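# Seat the bearing ring onto the upright journal's shoulder

## Task

Lower the bearing ring over the vertical journal and push it fully down until it sits on the journal's shoulder. Do not drop the ring, since a drop may count as failure.

## Robot and tools

Robot: two arms, left_arm and right_arm, each with a two-finger gripper. Calibrated bases in the scene frame: left_arm at (-0.003, +0.368, +0.014) m, quat_wxyz (+1.000, 0, 0, +0.012); right_arm at (-0.034, -0.226, +0.006) m, quat_wxyz (+1.000, 0, 0, -0.023). Up is +z in both base frames.

Frames: the scene frame has its origin at table-top height, midway between the nominal bases; +z up, +x out across the table, left_arm on the +y side (image left/right need not match arm names). Every hand position, quaternion, velocity and target, and each wrist camera pose, is in that arm's own base frame. Fixed cameras and the table use the scene frame. On the gripper, +z runs along the fingers and the fingers open and close along y. end_effector_position is the point between the finger pads, under 1 cm behind the tips. Reported poses may be a few cm off, more at long reach.

A row is 16 plain numbers: left_arm x, y, z (m), qw, qx, qy, qz (w first), opening; then the same eight for right_arm. Positions and quaternions are absolute targets (poses) in that arm's base frame, not offsets. Opening runs -1 (closed, 0 mm gap) to +1 (open, about 87 mm); 0.5 is about 69 mm, 0 about 43 mm, -0.5 about 18 mm. Every row must include both arms, even if one is idle; resend an idle arm's present opening, because 0 is a real command.

execute_actions: actions is a list of actions; each action is a list of up to 15 rows, one per 1/30 s control step; fewer rows means the last row is held for the rest of the 15 steps. An action is rejected for both arms if any target lies more than 0.6 m from that gripper's current position along any of the gripper's own axes; the whole call is rejected if its first action fails that test against the latest state or any action is malformed. An empty list just returns state and images. cameras picks which images come back (omitted, null or ["all"] = all; [] = none; an unknown name voids the call). To keep an arm still, resend the pose from the last result before it stopped, unchanged, every call; keep sending one fixed quaternion to hold orientation rather than copying a drifted reading.

move: target is one 16-number row or a list of up to 15 rows (absolute poses, base frames, no 0.6 m limit). The gripper travels in a straight line from its Hand target, turning the short way. speed: m/s, 0.002 to 2.9, default 0.25 (rotation up to twice that in rad/s), one value or one per target. blend: corner rounding in m for lists, default 0. opening_speed: opening units per second, at least 0.2. blocking=false returns after about 0.5 s while motion continues; a new move replaces the running one. All paths finish together, take at least 0.5 s and are cut at 10 s. Openings of the first target are sent at the start; later targets' openings are applied after arriving and everything settles. The result adds a move: line saying how it ended (done, off_target, moving, held, fault) and which limits acted (paced = pose clipped; held = steps withheld). done means at rest within 10 mm and 2 degrees; neither done nor off_target tells you about contact. Paths ignore obstacles and the other arm; grippers lag and overshoot, especially when fast or with the arm nearly straight.

wait: seconds from 0 to 10; arms keep their last command; a running move continues. stop: brakes a running move (needs braking room). zoom_image: camera (cam_head_left, cam_head_right, cam_high, cam_left_wrist, cam_right_wrist) and region [x0, y0, x1, y1] in pixels, top-left origin, at most 504 by 504; only cameras in the newest images. finished_scene: scene = number of the current scene; irreversible, and the ring must stay seated without the robot.

Results: each arm's end_effector_position and quat, Hand target (where the arm is actually driven, possibly short of your command, so send the remainder next), Tool commands, grip_measured (motor position on the opening scale), joint positions/velocities/torques, and step readings of position for execute_actions calls. Velocities 'within noise' means at rest. Torques for joints 1 to 3 wrap at ±28 N m. Joint ranges (rad): waist -2.618 to 3.054, shoulder 0 to 3.142, elbow 0 to 3.142 (straight 2.901), wrist pitch -1.571 to 1.571, wrist yaw -1.571 to 1.571, wrist roll -2.094 to 2.094.

Control quirks: commanded orientation is clipped each step to 40 degrees from the measured one. Friction and weight can leave the hand low, short or tilted; tiny moves may not happen or go sideways. Check pose after each move and correct tilt. Keep paths away from an arm's own base (it can flip shoulder posture).

Gripping: after first contact, command an opening about 0.04 below the grip_measured reading for a firm grip; less for lighter. Readings may be about 1 mm off. Fast closing squeezes harder.

Cameras: all 896x504; calibration (K, distortion, T_world_to_cam) is supplied and may be slightly off; wrist images can lag during motion.

Avoid: dropping the ring or releasing it while moving; anything leaving the table; fast impacts and hard pushes; arms or grippers colliding or one gripper closing on the other's fingers; arm stops. Motors heat when loaded, stretched or pushing at unreachable poses: MOTOR HOT at 75 °C, fold-and-idle fault at 90 °C, collapse at 100 °C. Loose objects may occasionally be nudged by outside pushes.

Each tool is called as name([rows], argument=value, ...), one row to a line, values as JSON.

## Session

execute_actions(actions=[])

Scene clock: 0.00 s.
left_arm: end_effector_position=(+0.3779, -0.0093, +0.0504) grip_measured=+1.000 end_effector_quat_wxyz=(+0.574, +0.000, +0.817, +0.056) | right_arm: end_effector_position=(+0.3714, -0.0033, +0.0373) grip_measured=+1.000 end_effector_quat_wxyz=(+0.523, +0.034, +0.852, +0.019)
Joint positions: left_arm=[-0.123 1.536 0.357 0.829 -0.208 0.022 1] | right_arm=[-0.026 1.5 0.41 0.621 -0.021 0.067 1]
Joint velocities: within noise
Joint torques (N m): no reading
Motor temperatures (°C): left_arm=[28 32 41 43 25 26 24] | right_arm=[26 37 38 39 25 23 28]
Heat: left arm: 43 °C; right arm: 39 °C.
Hand target: left_arm +0.3801, -0.0096, +0.0544; +0.578, -0.001, +0.814, +0.056 | right_arm +0.3727, -0.0033, +0.0394; +0.524, +0.034, +0.851, +0.020
Tool commands: left_gripper/opening=+1.0 right_gripper/opening=+1.0

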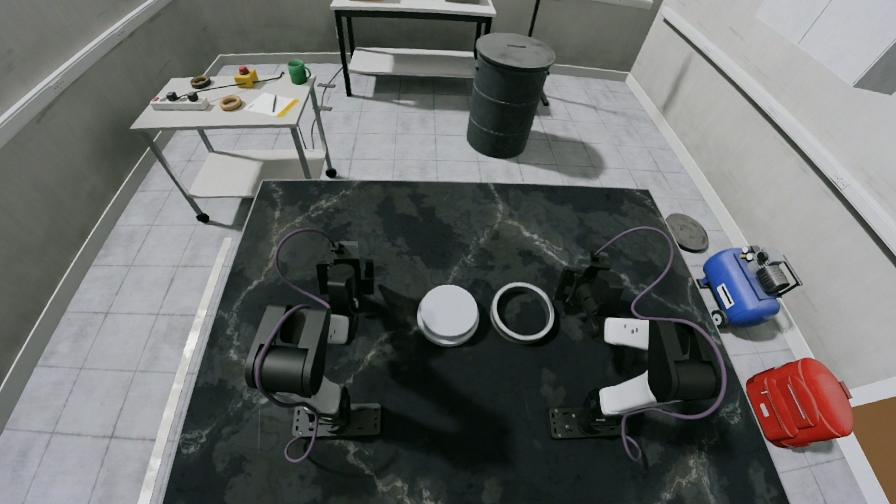

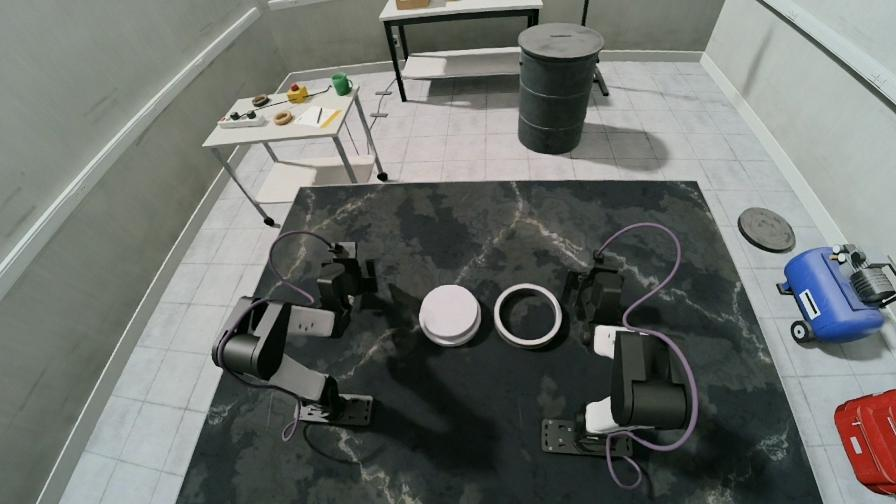

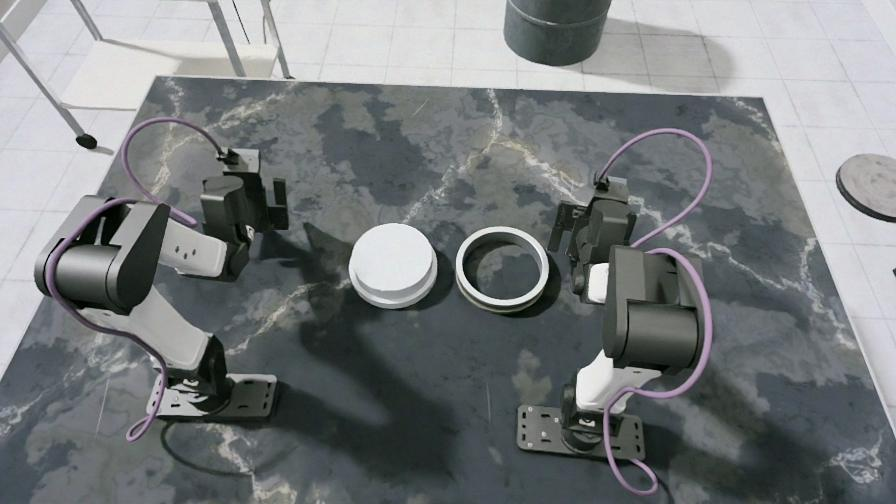

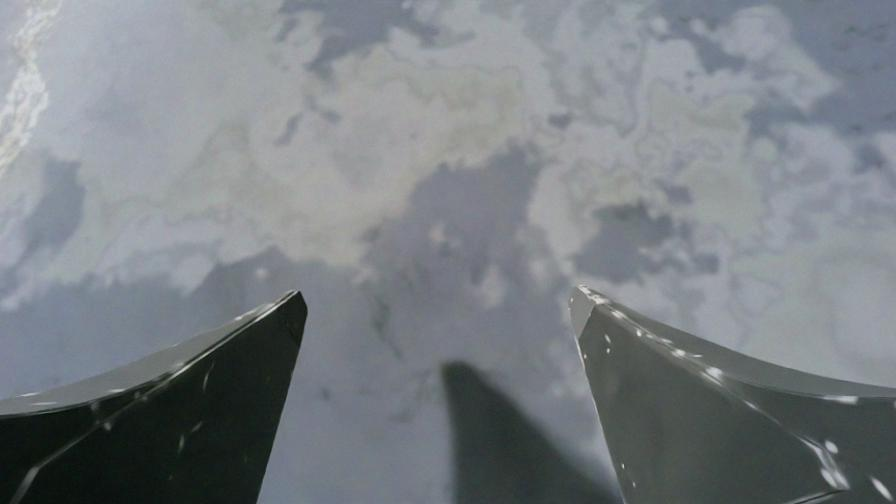

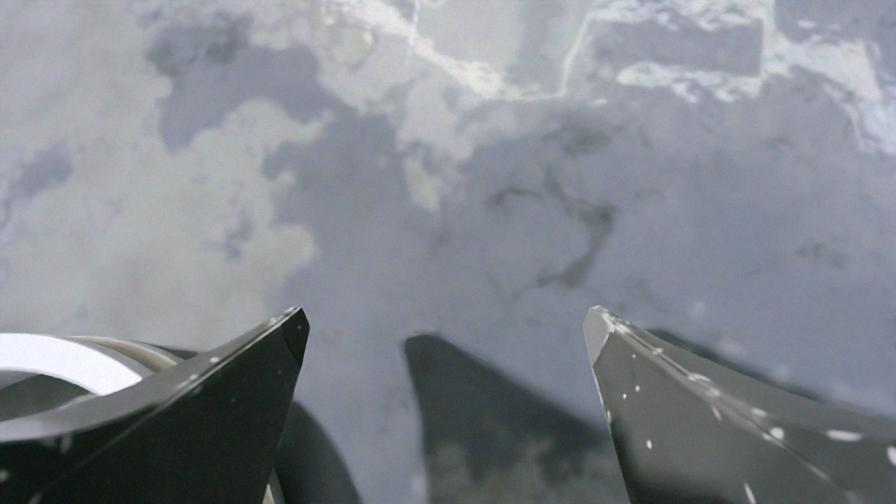

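zoom_image(camera="cam_high", region=[330, 190, 570, 325])

zoom_image(camera="cam_head_left", region=[390, 260, 580, 366])

zoom_image(camera="cam_head_right", region=[390, 260, 580, 366])

zoom_image(camera="cam_right_wrist", region=[0, 300, 300, 504])

Scaled by 2.100 from the camera's 896x504 image, which has a finer 1280x720 frame.

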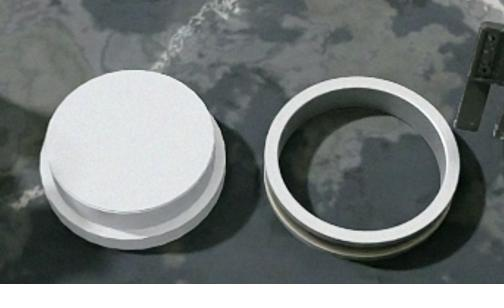

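Scaled by 2.653 from the camera's 896x504 image, which has a finer 1280x720 frame.

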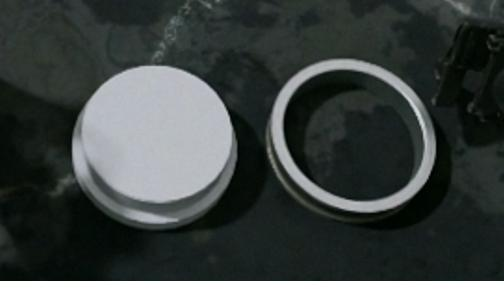

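Scaled by 2.653 from the camera's 896x504 image, which has a finer 1280x720 frame.

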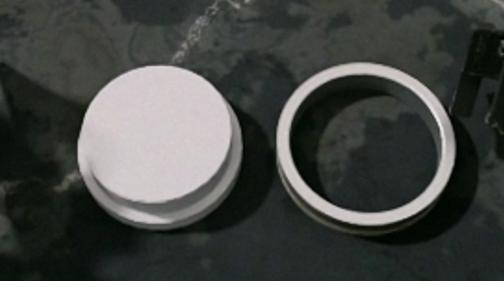

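Scaled by 1.680 from the camera's 896x504 image, which has a finer 1280x720 frame.

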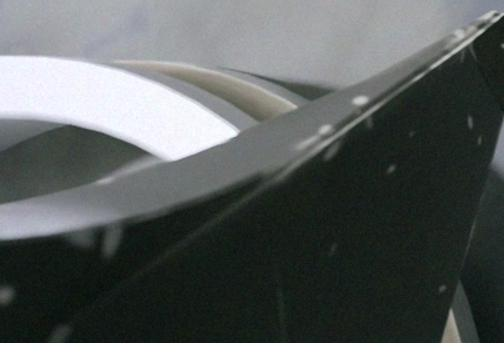

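move(target=[0.25, -0.08, 0.17, 0.65, 0.14, 0.72, -0.17, 1, 0.19, 0.08, 0.13, 0.66, -0.1, 0.74, 0.1, 1])

Scene clock: 30.33 s.
left_arm: end_effector_position=(+0.2493, -0.0805, +0.1544) grip_measured=+1.000 end_effector_quat_wxyz=(+0.641, +0.140, +0.735, -0.171) | right_arm: end_effector_position=(+0.1914, +0.0827, +0.1232) grip_measured=+1.000 end_effector_quat_wxyz=(+0.627, -0.101, +0.769, +0.065)
Joint positions: left_arm=[-0.043 0.364 0.199 0.035 0.403 -0.021 1] | right_arm=[0.96 0.001 0.194 -0.465 0.708 0.151 1]
Joint velocities: within noise
Joint torques (N m): left_arm=[0.5 0.83 10.81 2.3 0.12 0.12] | right_arm=[0.75 1.5 8.4 1.95 0.22 0.14]
Motor temperatures (°C): left_arm=[28 33 43 47 25 26 24] | right_arm=[26 39 39 41 25 23 27]
Heat: left arm: 47 °C; right arm: 41 °C.
Hand target: left_arm +0.2500, -0.0801, +0.1697; +0.653, +0.141, +0.724, -0.171 | right_arm +0.1908, +0.0808, +0.1302; +0.632, -0.090, +0.767, +0.070
Off the commanded pose: left_arm 0.016 m, 2 deg | right_arm 0.007 m, 6 deg.
joint sent to its limit (right arm) — joint 2 (shoulder), lower limit. The joint targets are off in orientation, not in position.
move: off_target (left_arm, right_arm)
camera_calibration:
cam_left_wrist: T_world_to_cam=[[-0.431256, -0.899021, 0.0760231, 0.0204403], [-0.785581, 0.332725, -0.521686, 0.319227], [0.443712, -0.284703, -0.849743, 0.135057], [0, 0, 0, 1]] pos_world=[0.199667, -0.0493872, 0.279746]
cam_right_wrist: T_world_to_cam=[[0.236291, -0.971139, 0.03248, 0.0306879], [-0.849221, -0.22264, -0.478807, 0.263405], [0.472219, 0.0855549, -0.877319, 0.14836], [0, 0, 0, 1]] pos_world=[0.146379, 0.0757537, 0.255283]

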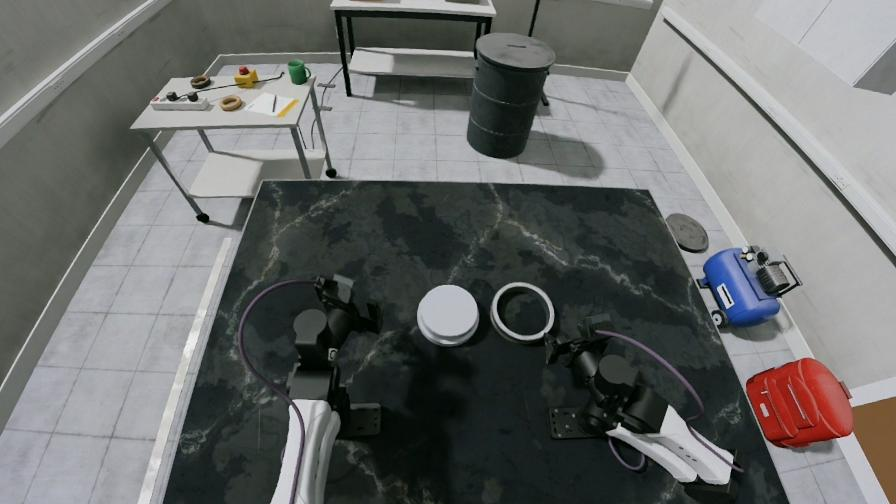

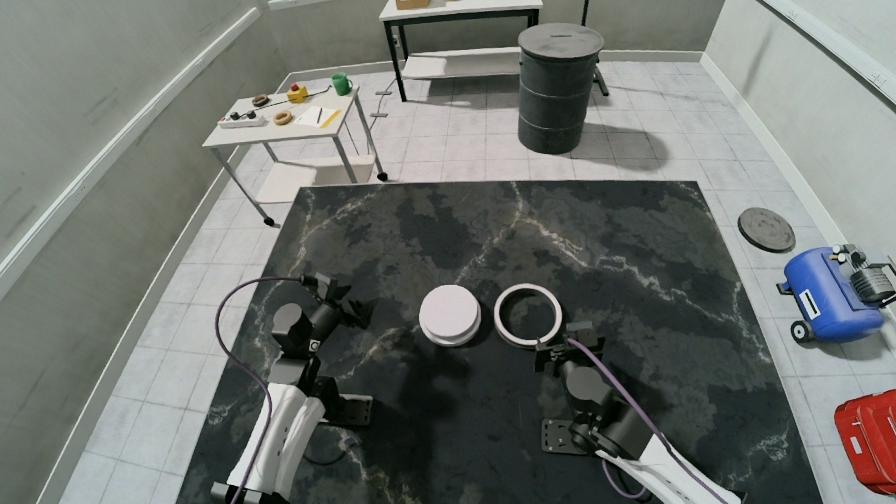

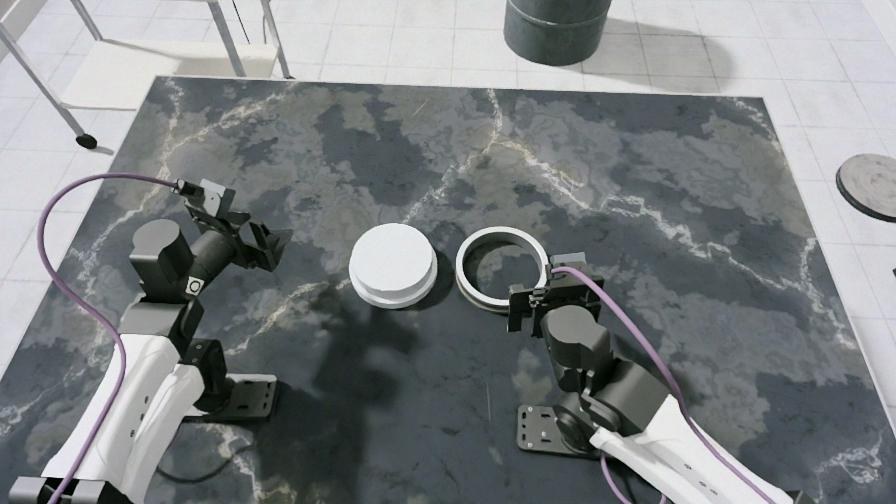

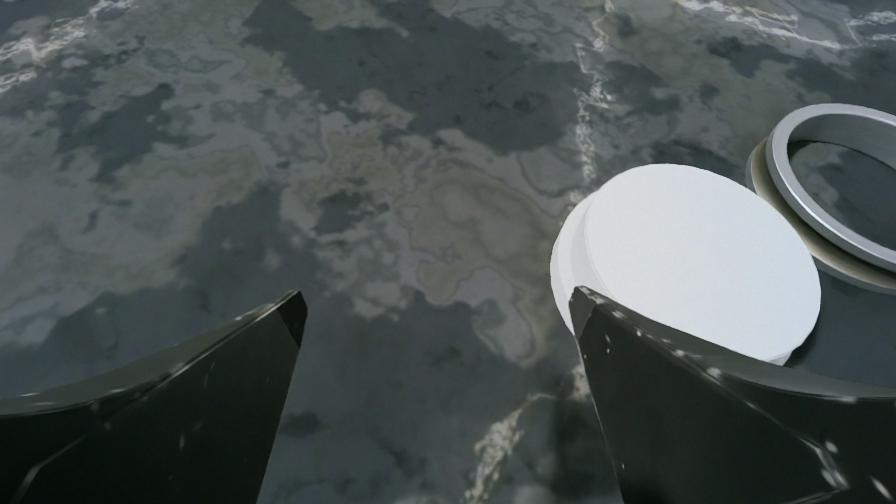

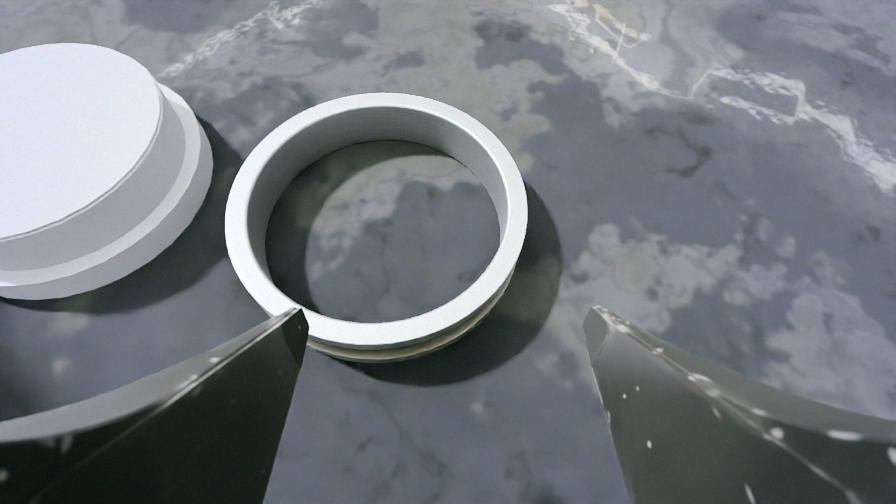

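zoom_image(camera="cam_right_wrist", region=[200, 70, 580, 400])

zoom_image(camera="cam_left_wrist", region=[530, 90, 896, 380])

Scaled by 1.326 from the camera's 896x504 image, which has a finer 1280x720 frame.

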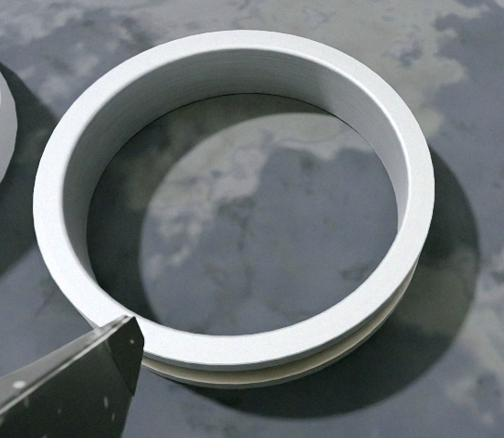

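Scaled by 1.377 from the camera's 896x504 image, which has a finer 1280x720 frame.

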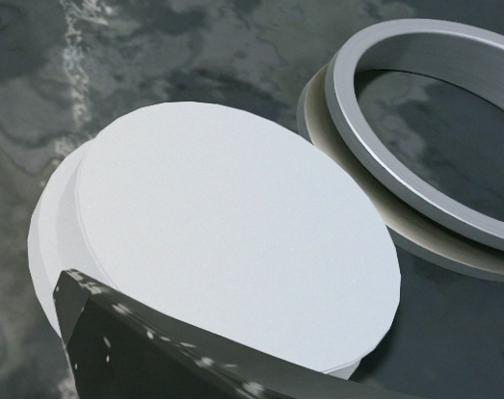

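zoom_image(camera="cam_high", region=[335, 210, 445, 315])

zoom_image(camera="cam_high", region=[445, 215, 560, 325])

zoom_image(camera="cam_right_wrist", region=[0, 30, 300, 310])

zoom_image(camera="cam_right_wrist", region=[380, 260, 540, 380])

Scaled by 4.582 from the camera's 896x504 image, which has a finer 1280x720 frame.

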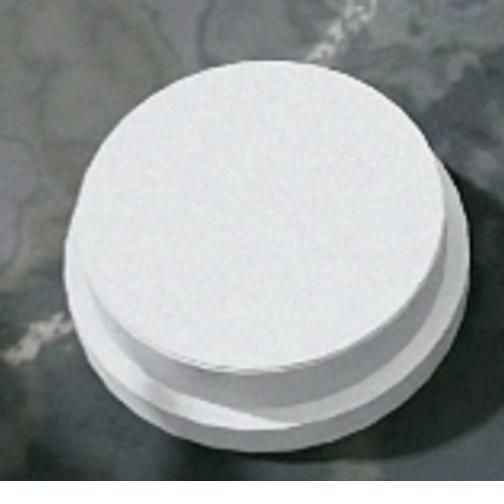

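Scaled by 4.383 from the camera's 896x504 image, which has a finer 1280x720 frame.

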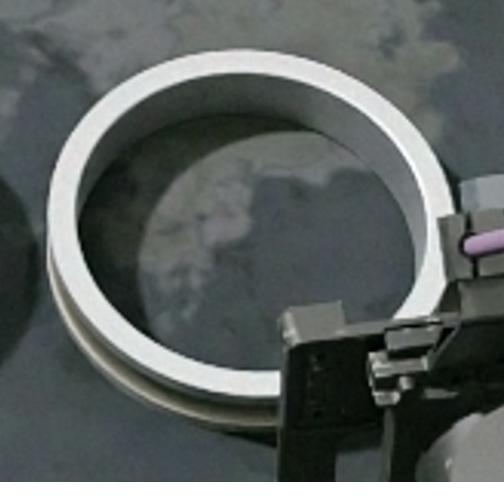

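Scaled by 1.680 from the camera's 896x504 image, which has a finer 1280x720 frame.

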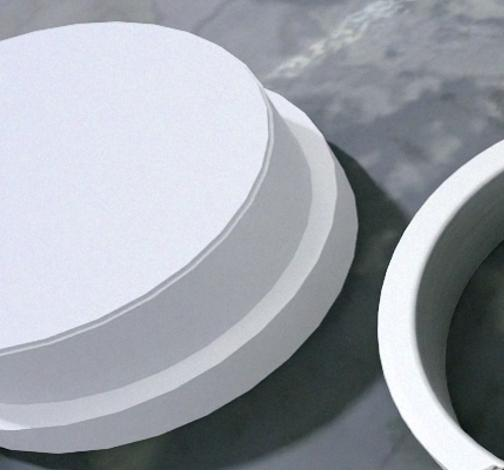

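Scaled by 3.150 from the camera's 896x504 image, which has a finer 1280x720 frame.

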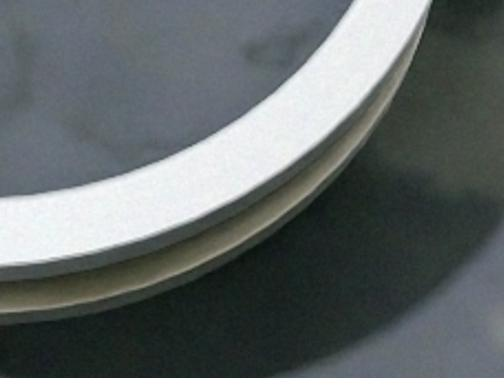

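move(target=[0.315, -0.365, 0.14, 0.2543, 0.1794, 0.9491, -0.0481, 0.3, 0.283, 0.06, 0.12, 0.2558, 0.1461, 0.9548, -0.0392, 0.3])

Scene clock: 113.57 s.
left_arm: end_effector_position=(+0.3146, -0.3601, +0.1409) grip_measured=+0.300 end_effector_quat_wxyz=(+0.257, +0.182, +0.948, -0.045) | right_arm: end_effector_position=(+0.2784, +0.0568, +0.1138) grip_measured=+0.300 end_effector_quat_wxyz=(+0.255, +0.139, +0.956, -0.048)
Joint positions: left_arm=[-0.911 2.087 1.992 -1.014 -0.266 -0.469 0.65] | right_arm=[0.317 1.338 1.032 -0.832 0.307 0.537 0.65]
Joint velocities: within noise
Joint torques (N m): left_arm=[-0.2 -9.94 9.8 1.3 -0.06 0.03] | right_arm=[-0.24 -2.89 9.55 1.24 -0.01 0.15]
Motor temperatures (°C): left_arm=[27 30 54 50 25 25 24] | right_arm=[26 36 46 42 24 23 26]
Heat: left arm: 54 °C; right arm: 46 °C.
Hand target: left_arm +0.3149, -0.3650, +0.1400; +0.255, +0.179, +0.949, -0.048 | right_arm +0.2829, +0.0599, +0.1199; +0.256, +0.146, +0.955, -0.039
Off the commanded pose: left_arm 0.005 m, 1 deg | right_arm 0.008 m, 1 deg.
move: done
camera_calibration:
cam_left_wrist: T_world_to_cam=[[-0.368658, -0.929565, -0.00075438, -0.221587], [-0.866231, 0.343245, 0.36308, 0.361054], [-0.337248, 0.134506, -0.931758, 0.423216], [0, 0, 0, 1]] pos_world=[0.373794, -0.386834, 0.263076]
cam_right_wrist: T_world_to_cam=[[-0.2866, -0.957723, 0.0250226, 0.130966], [-0.900468, 0.278201, 0.334307, 0.220341], [-0.327135, 0.0732805, -0.942132, 0.331917], [0, 0, 0, 1]] pos_world=[0.344527, 0.0398074, 0.235771]

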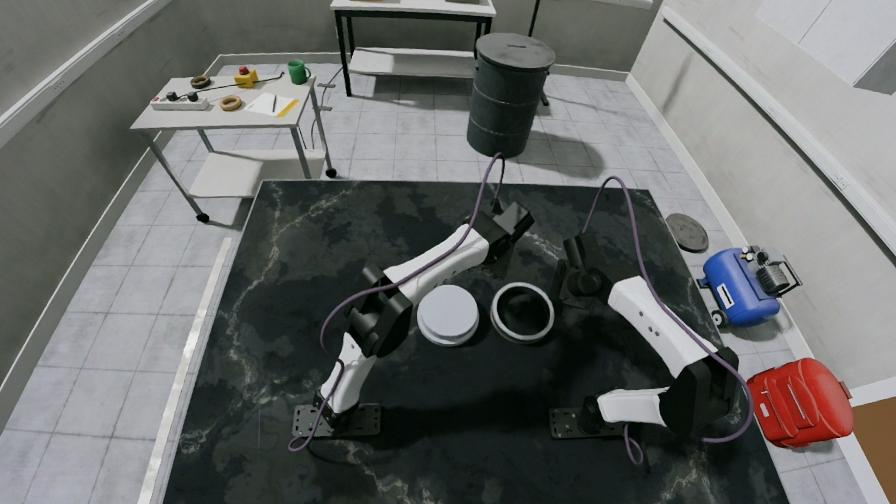

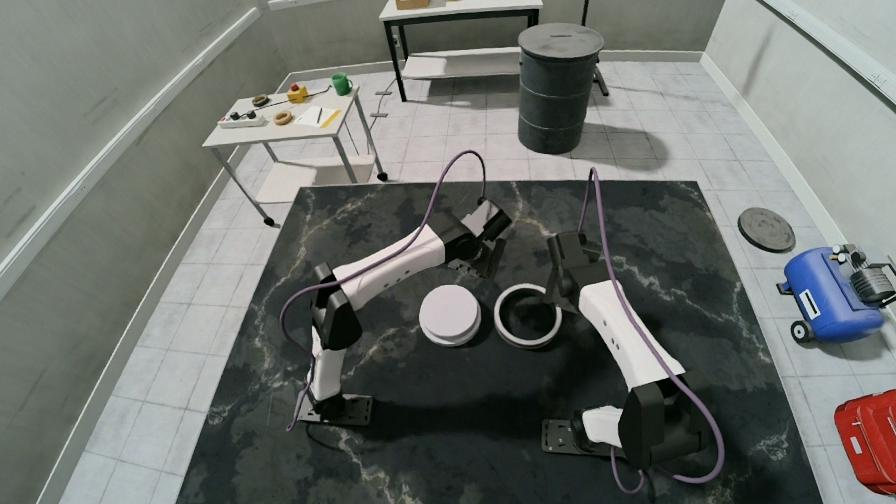

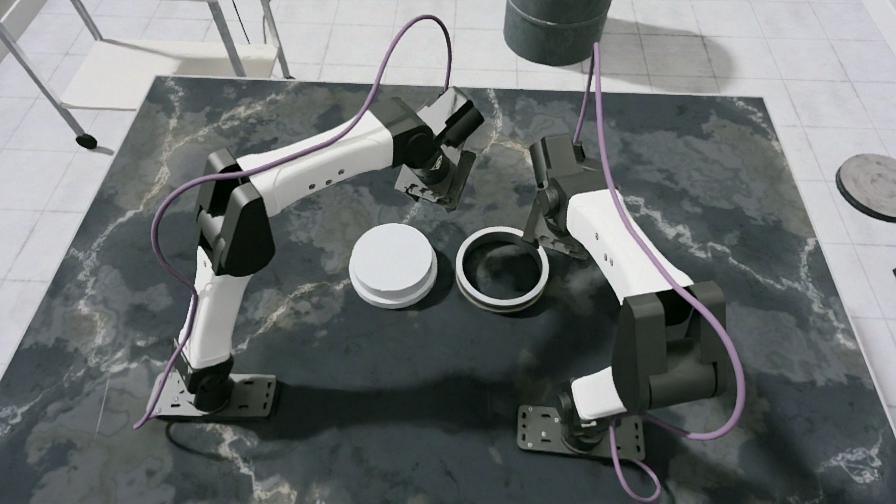

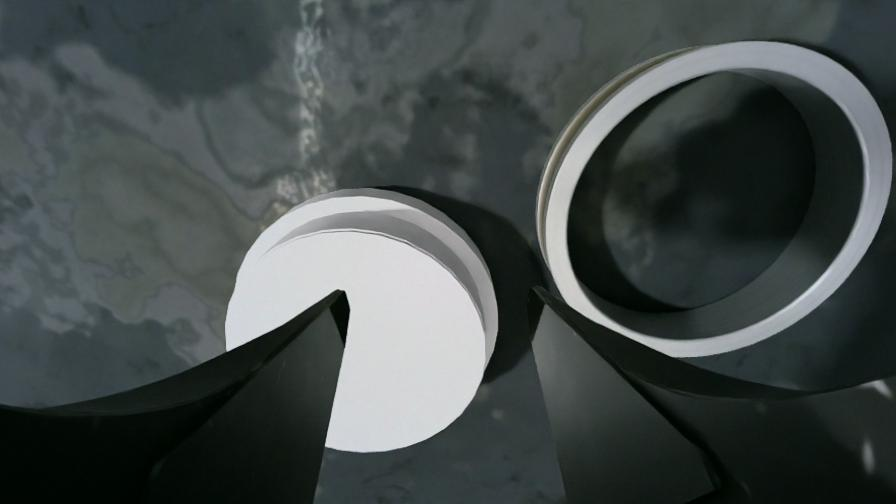

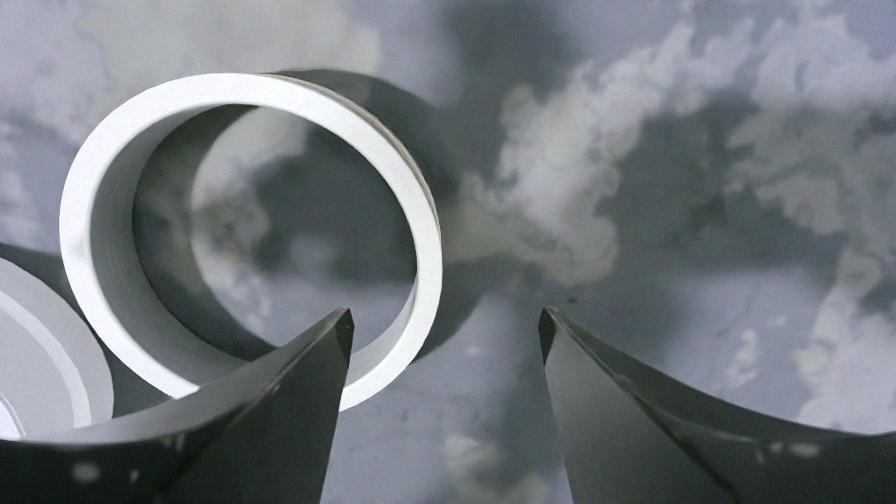

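move(target=[0.286, -0.425, 0.08, 0.2543, 0.1794, 0.9491, -0.0481, 0.3, 0.277, 0.066, 0.075, 0.2558, 0.1461, 0.9548, -0.0392, 0.3])

Scene clock: 136.87 s.
left_arm: end_effector_position=(+0.2950, -0.3902, +0.1088) grip_measured=+0.300 end_effector_quat_wxyz=(+0.245, +0.192, +0.949, -0.045) | right_arm: end_effector_position=(+0.2780, +0.0640, +0.0821) grip_measured=+0.300 end_effector_quat_wxyz=(+0.258, +0.143, +0.955, -0.040)
Joint positions: left_arm=[-0.98 2.16 1.988 -0.972 -0.276 -0.52 0.65] | right_arm=[0.338 1.352 0.914 -0.694 0.307 0.565 0.65]
Joint velocities: within noise
Joint torques (N m): left_arm=[0.2 -13.46 7.61 1.35 -0.17 0.18] | right_arm=[0.73 -3.12 5.56 1.57 0.13 0.17]
Motor temperatures (°C): left_arm=[27 35 50 45 25 25 24] | right_arm=[26 37 45 38 24 23 26]
Heat: left arm: 50 °C; right arm: 45 °C.
Hand target: left_arm +0.2973, -0.3897, +0.1156; +0.252, +0.189, +0.948, -0.048 | right_arm +0.2770, +0.0658, +0.0764; +0.256, +0.146, +0.955, -0.039
Off the commanded pose: left_arm 0.046 m, 2 deg | right_arm 0.007 m, 1 deg.
move: held (left_arm; a check stopped the path); limits=held
pose unreachable (left arm): on one or more control steps of this call, first in action 0 (counted from 0), this arm could not follow its commanded pose, so it was not sent that pose on those steps. It may still have moved: this result reports where it is.
cause: moving toward the commanded pose would bring a part of the arm too close to another arm (this arm's wrist (the part past joint 4) and the right arm's wrist (the part past joint 4), along the way the arms are being sent, or toward where that arm still pushes).
camera_calibration:
cam_left_wrist: T_world_to_cam=[[-0.387356, -0.921929, -0.00158217, -0.248205], [-0.850473, 0.356669, 0.38663, 0.364063], [-0.355881, 0.151109, -0.922234, 0.401702], [0, 0, 0, 1]] pos_world=[0.356441, -0.419378, 0.229312]
cam_right_wrist: T_world_to_cam=[[-0.290226, -0.956932, 0.00714828, 0.14091], [-0.902702, 0.276243, 0.329878, 0.229589], [-0.317646, 0.0892864, -0.943996, 0.297805], [0, 0, 0, 1]] pos_world=[0.342743, 0.0448288, 0.204383]

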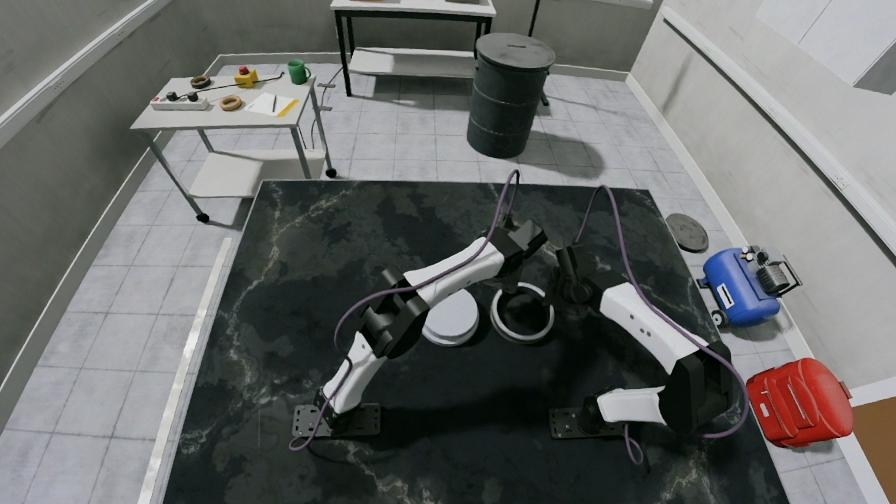

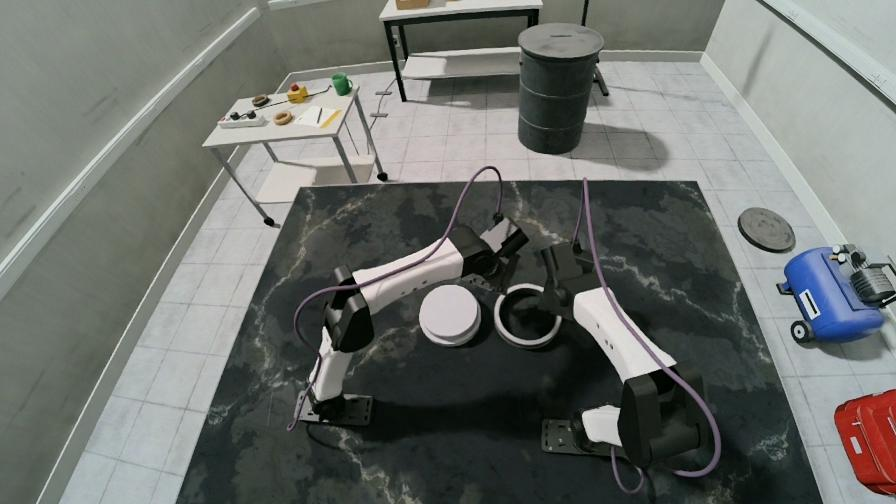

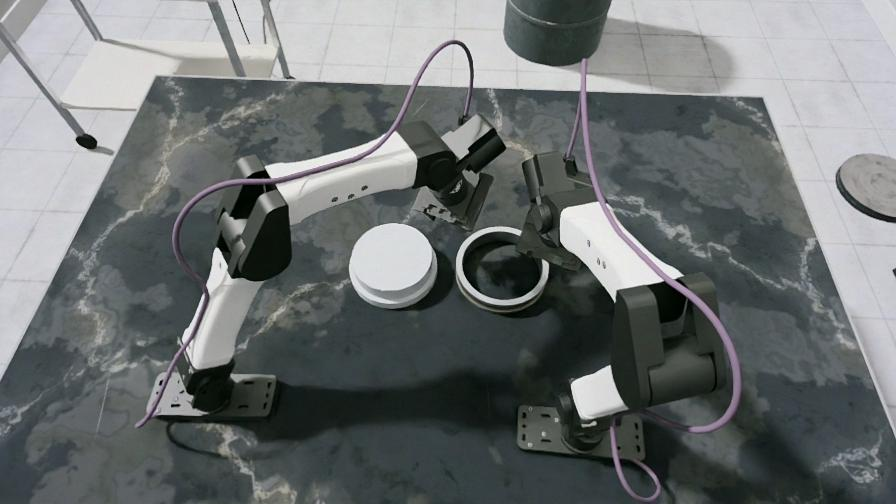

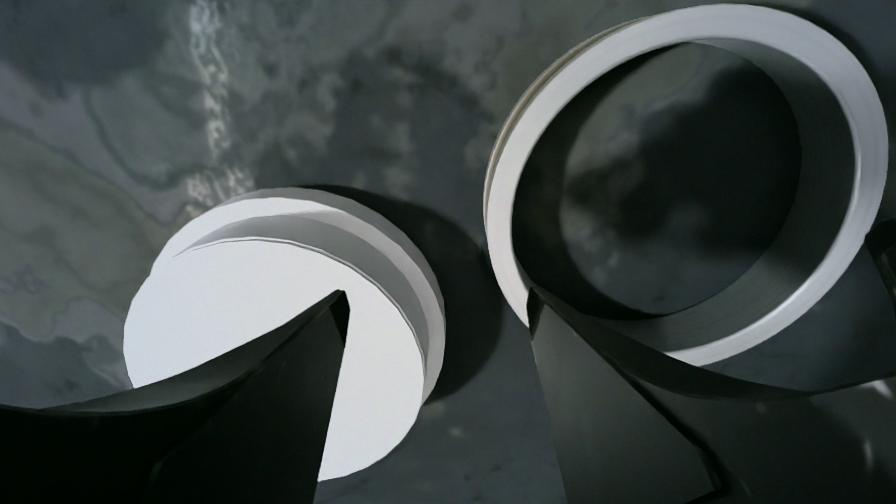

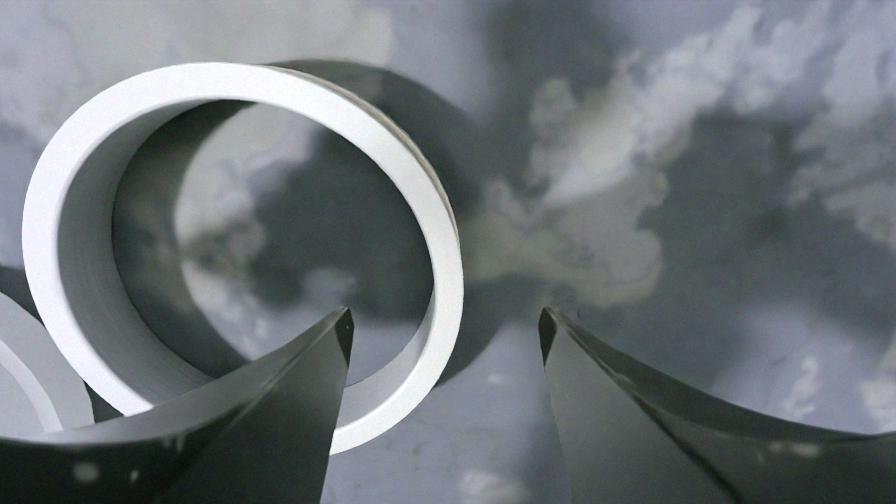

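move([
  [0.295, -0.390, 0.12, 0.0857, 0.1850, 0.9789, -0.0162, 0.1, 0.278, 0.067, 0.075, 0.3381, 0.1422, 0.9289, -0.0517, 0.1],
  [0.290, -0.430, 0.08, 0.0857, 0.1850, 0.9789, -0.0162, 0.1, 0.278, 0.067, 0.075, 0.3381, 0.1422, 0.9289, -0.0517, 0.1],
])

Scene clock: 153.20 s.
left_arm: end_effector_position=(+0.2861, -0.4259, +0.0787) grip_measured=+0.100 end_effector_quat_wxyz=(+0.118, +0.188, +0.974, -0.048) | right_arm: end_effector_position=(+0.2785, +0.0679, +0.0750) grip_measured=+0.100 end_effector_quat_wxyz=(+0.329, +0.135, +0.933, -0.052)
Joint positions: left_arm=[-0.969 2.68 2.845 -1.499 -0.097 -0.575 0.55] | right_arm=[0.421 1.269 0.77 -0.526 0.428 0.587 0.55]
Joint velocities: within noise
Joint torques (N m): left_arm=[0.21 -13.98 8.54 1.02 -0.04 0.04] | right_arm=[0.72 -4.34 5.33 1.68 0.31 0.16]
Motor temperatures (°C): left_arm=[27 40 49 44 25 24 24] | right_arm=[26 36 44 38 24 23 25]
Heat: left arm: 49 °C; right arm: 44 °C.
Hand target: left_arm +0.2895, -0.4294, +0.0797; +0.124, +0.182, +0.974, -0.055 | right_arm +0.2780, +0.0669, +0.0750; +0.338, +0.142, +0.929, -0.052
Off the commanded pose: left_arm 0.006 m, 5 deg | right_arm 0.001 m, 1 deg.
elbow stopped short (left arm): the move would have taken joint 3 (elbow) straighter than the controller allows.
move: off_target (left_arm)
camera_calibration:
cam_left_wrist: T_world_to_cam=[[-0.376341, -0.924774, 0.0562113, -0.29359], [-0.725246, 0.331811, 0.603258, 0.317435], [-0.576529, 0.186264, -0.795563, 0.444316], [0, 0, 0, 1]] pos_world=[0.37589, -0.459593, 0.178489]
cam_right_wrist: T_world_to_cam=[[-0.283927, -0.958774, 0.0117749, 0.142929], [-0.941709, 0.281143, 0.184778, 0.252757], [-0.180471, 0.0413749, -0.98271, 0.258895], [0, 0, 0, 1]] pos_world=[0.325328, 0.0552643, 0.206031]

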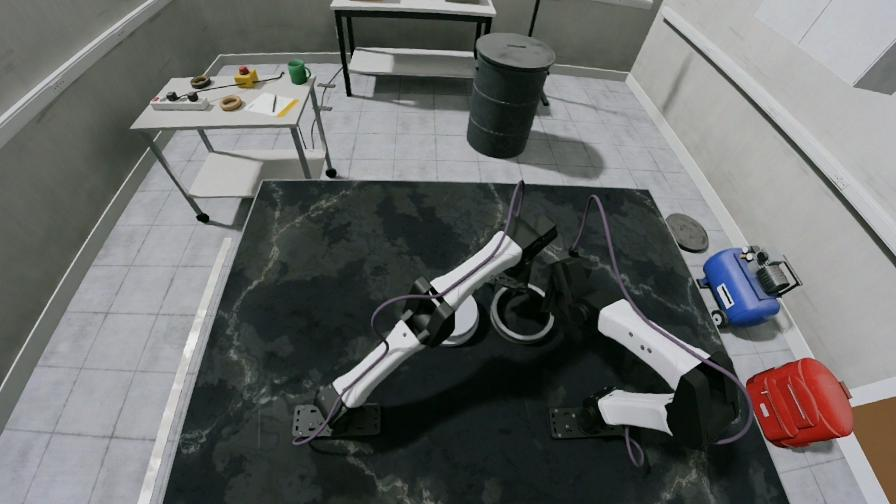

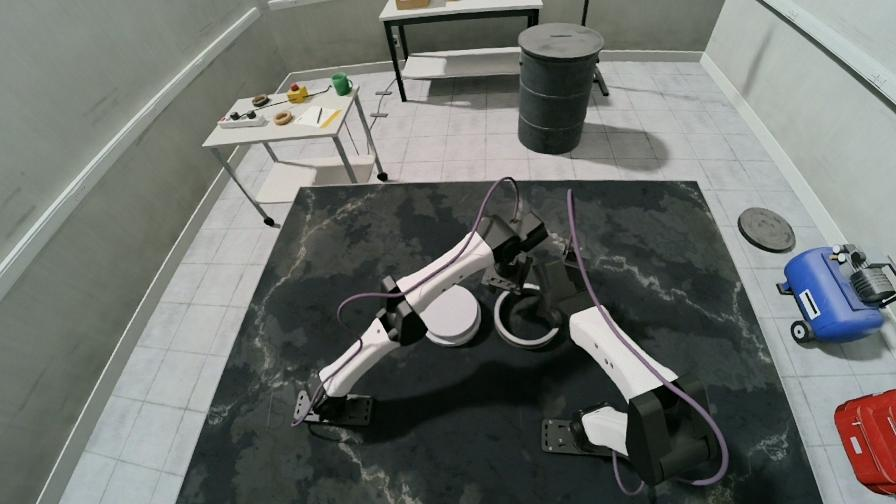

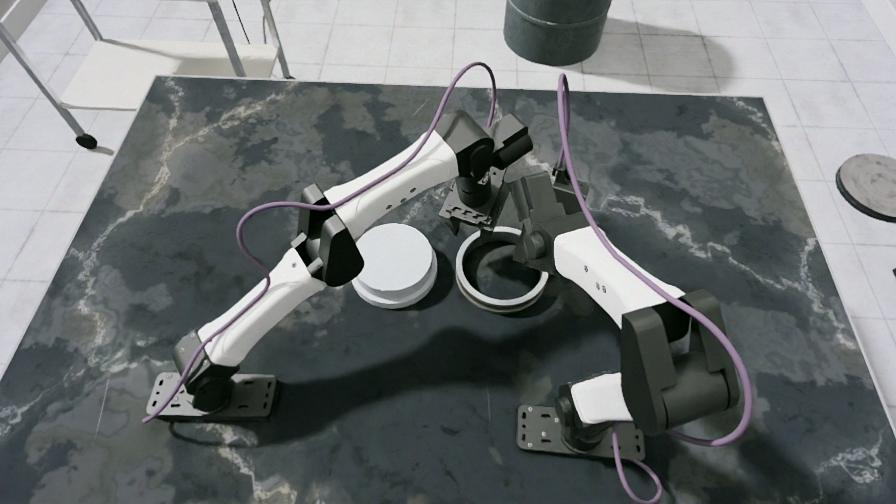

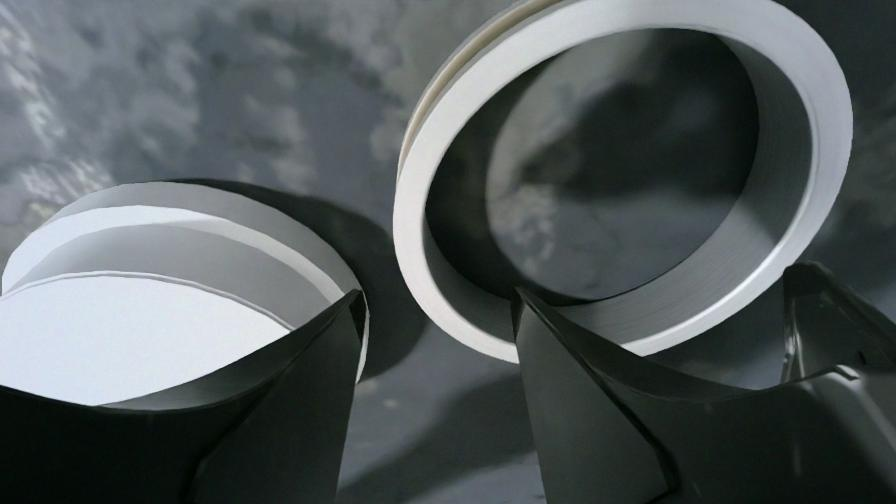

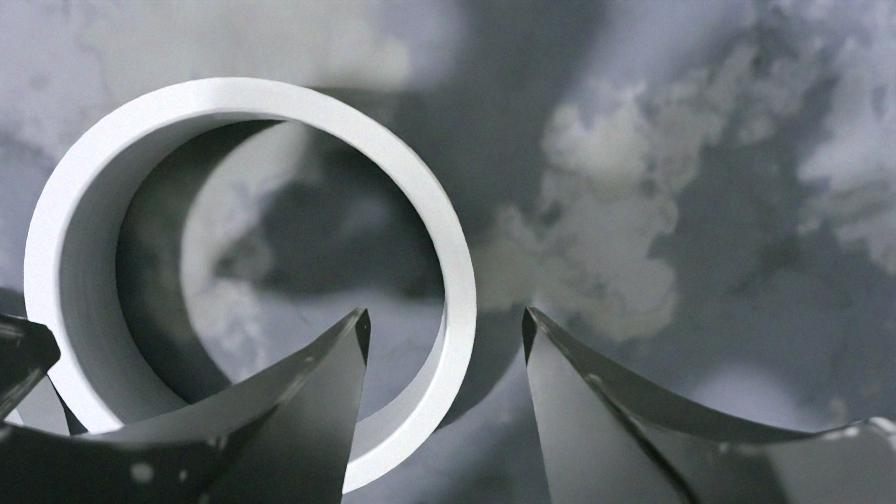

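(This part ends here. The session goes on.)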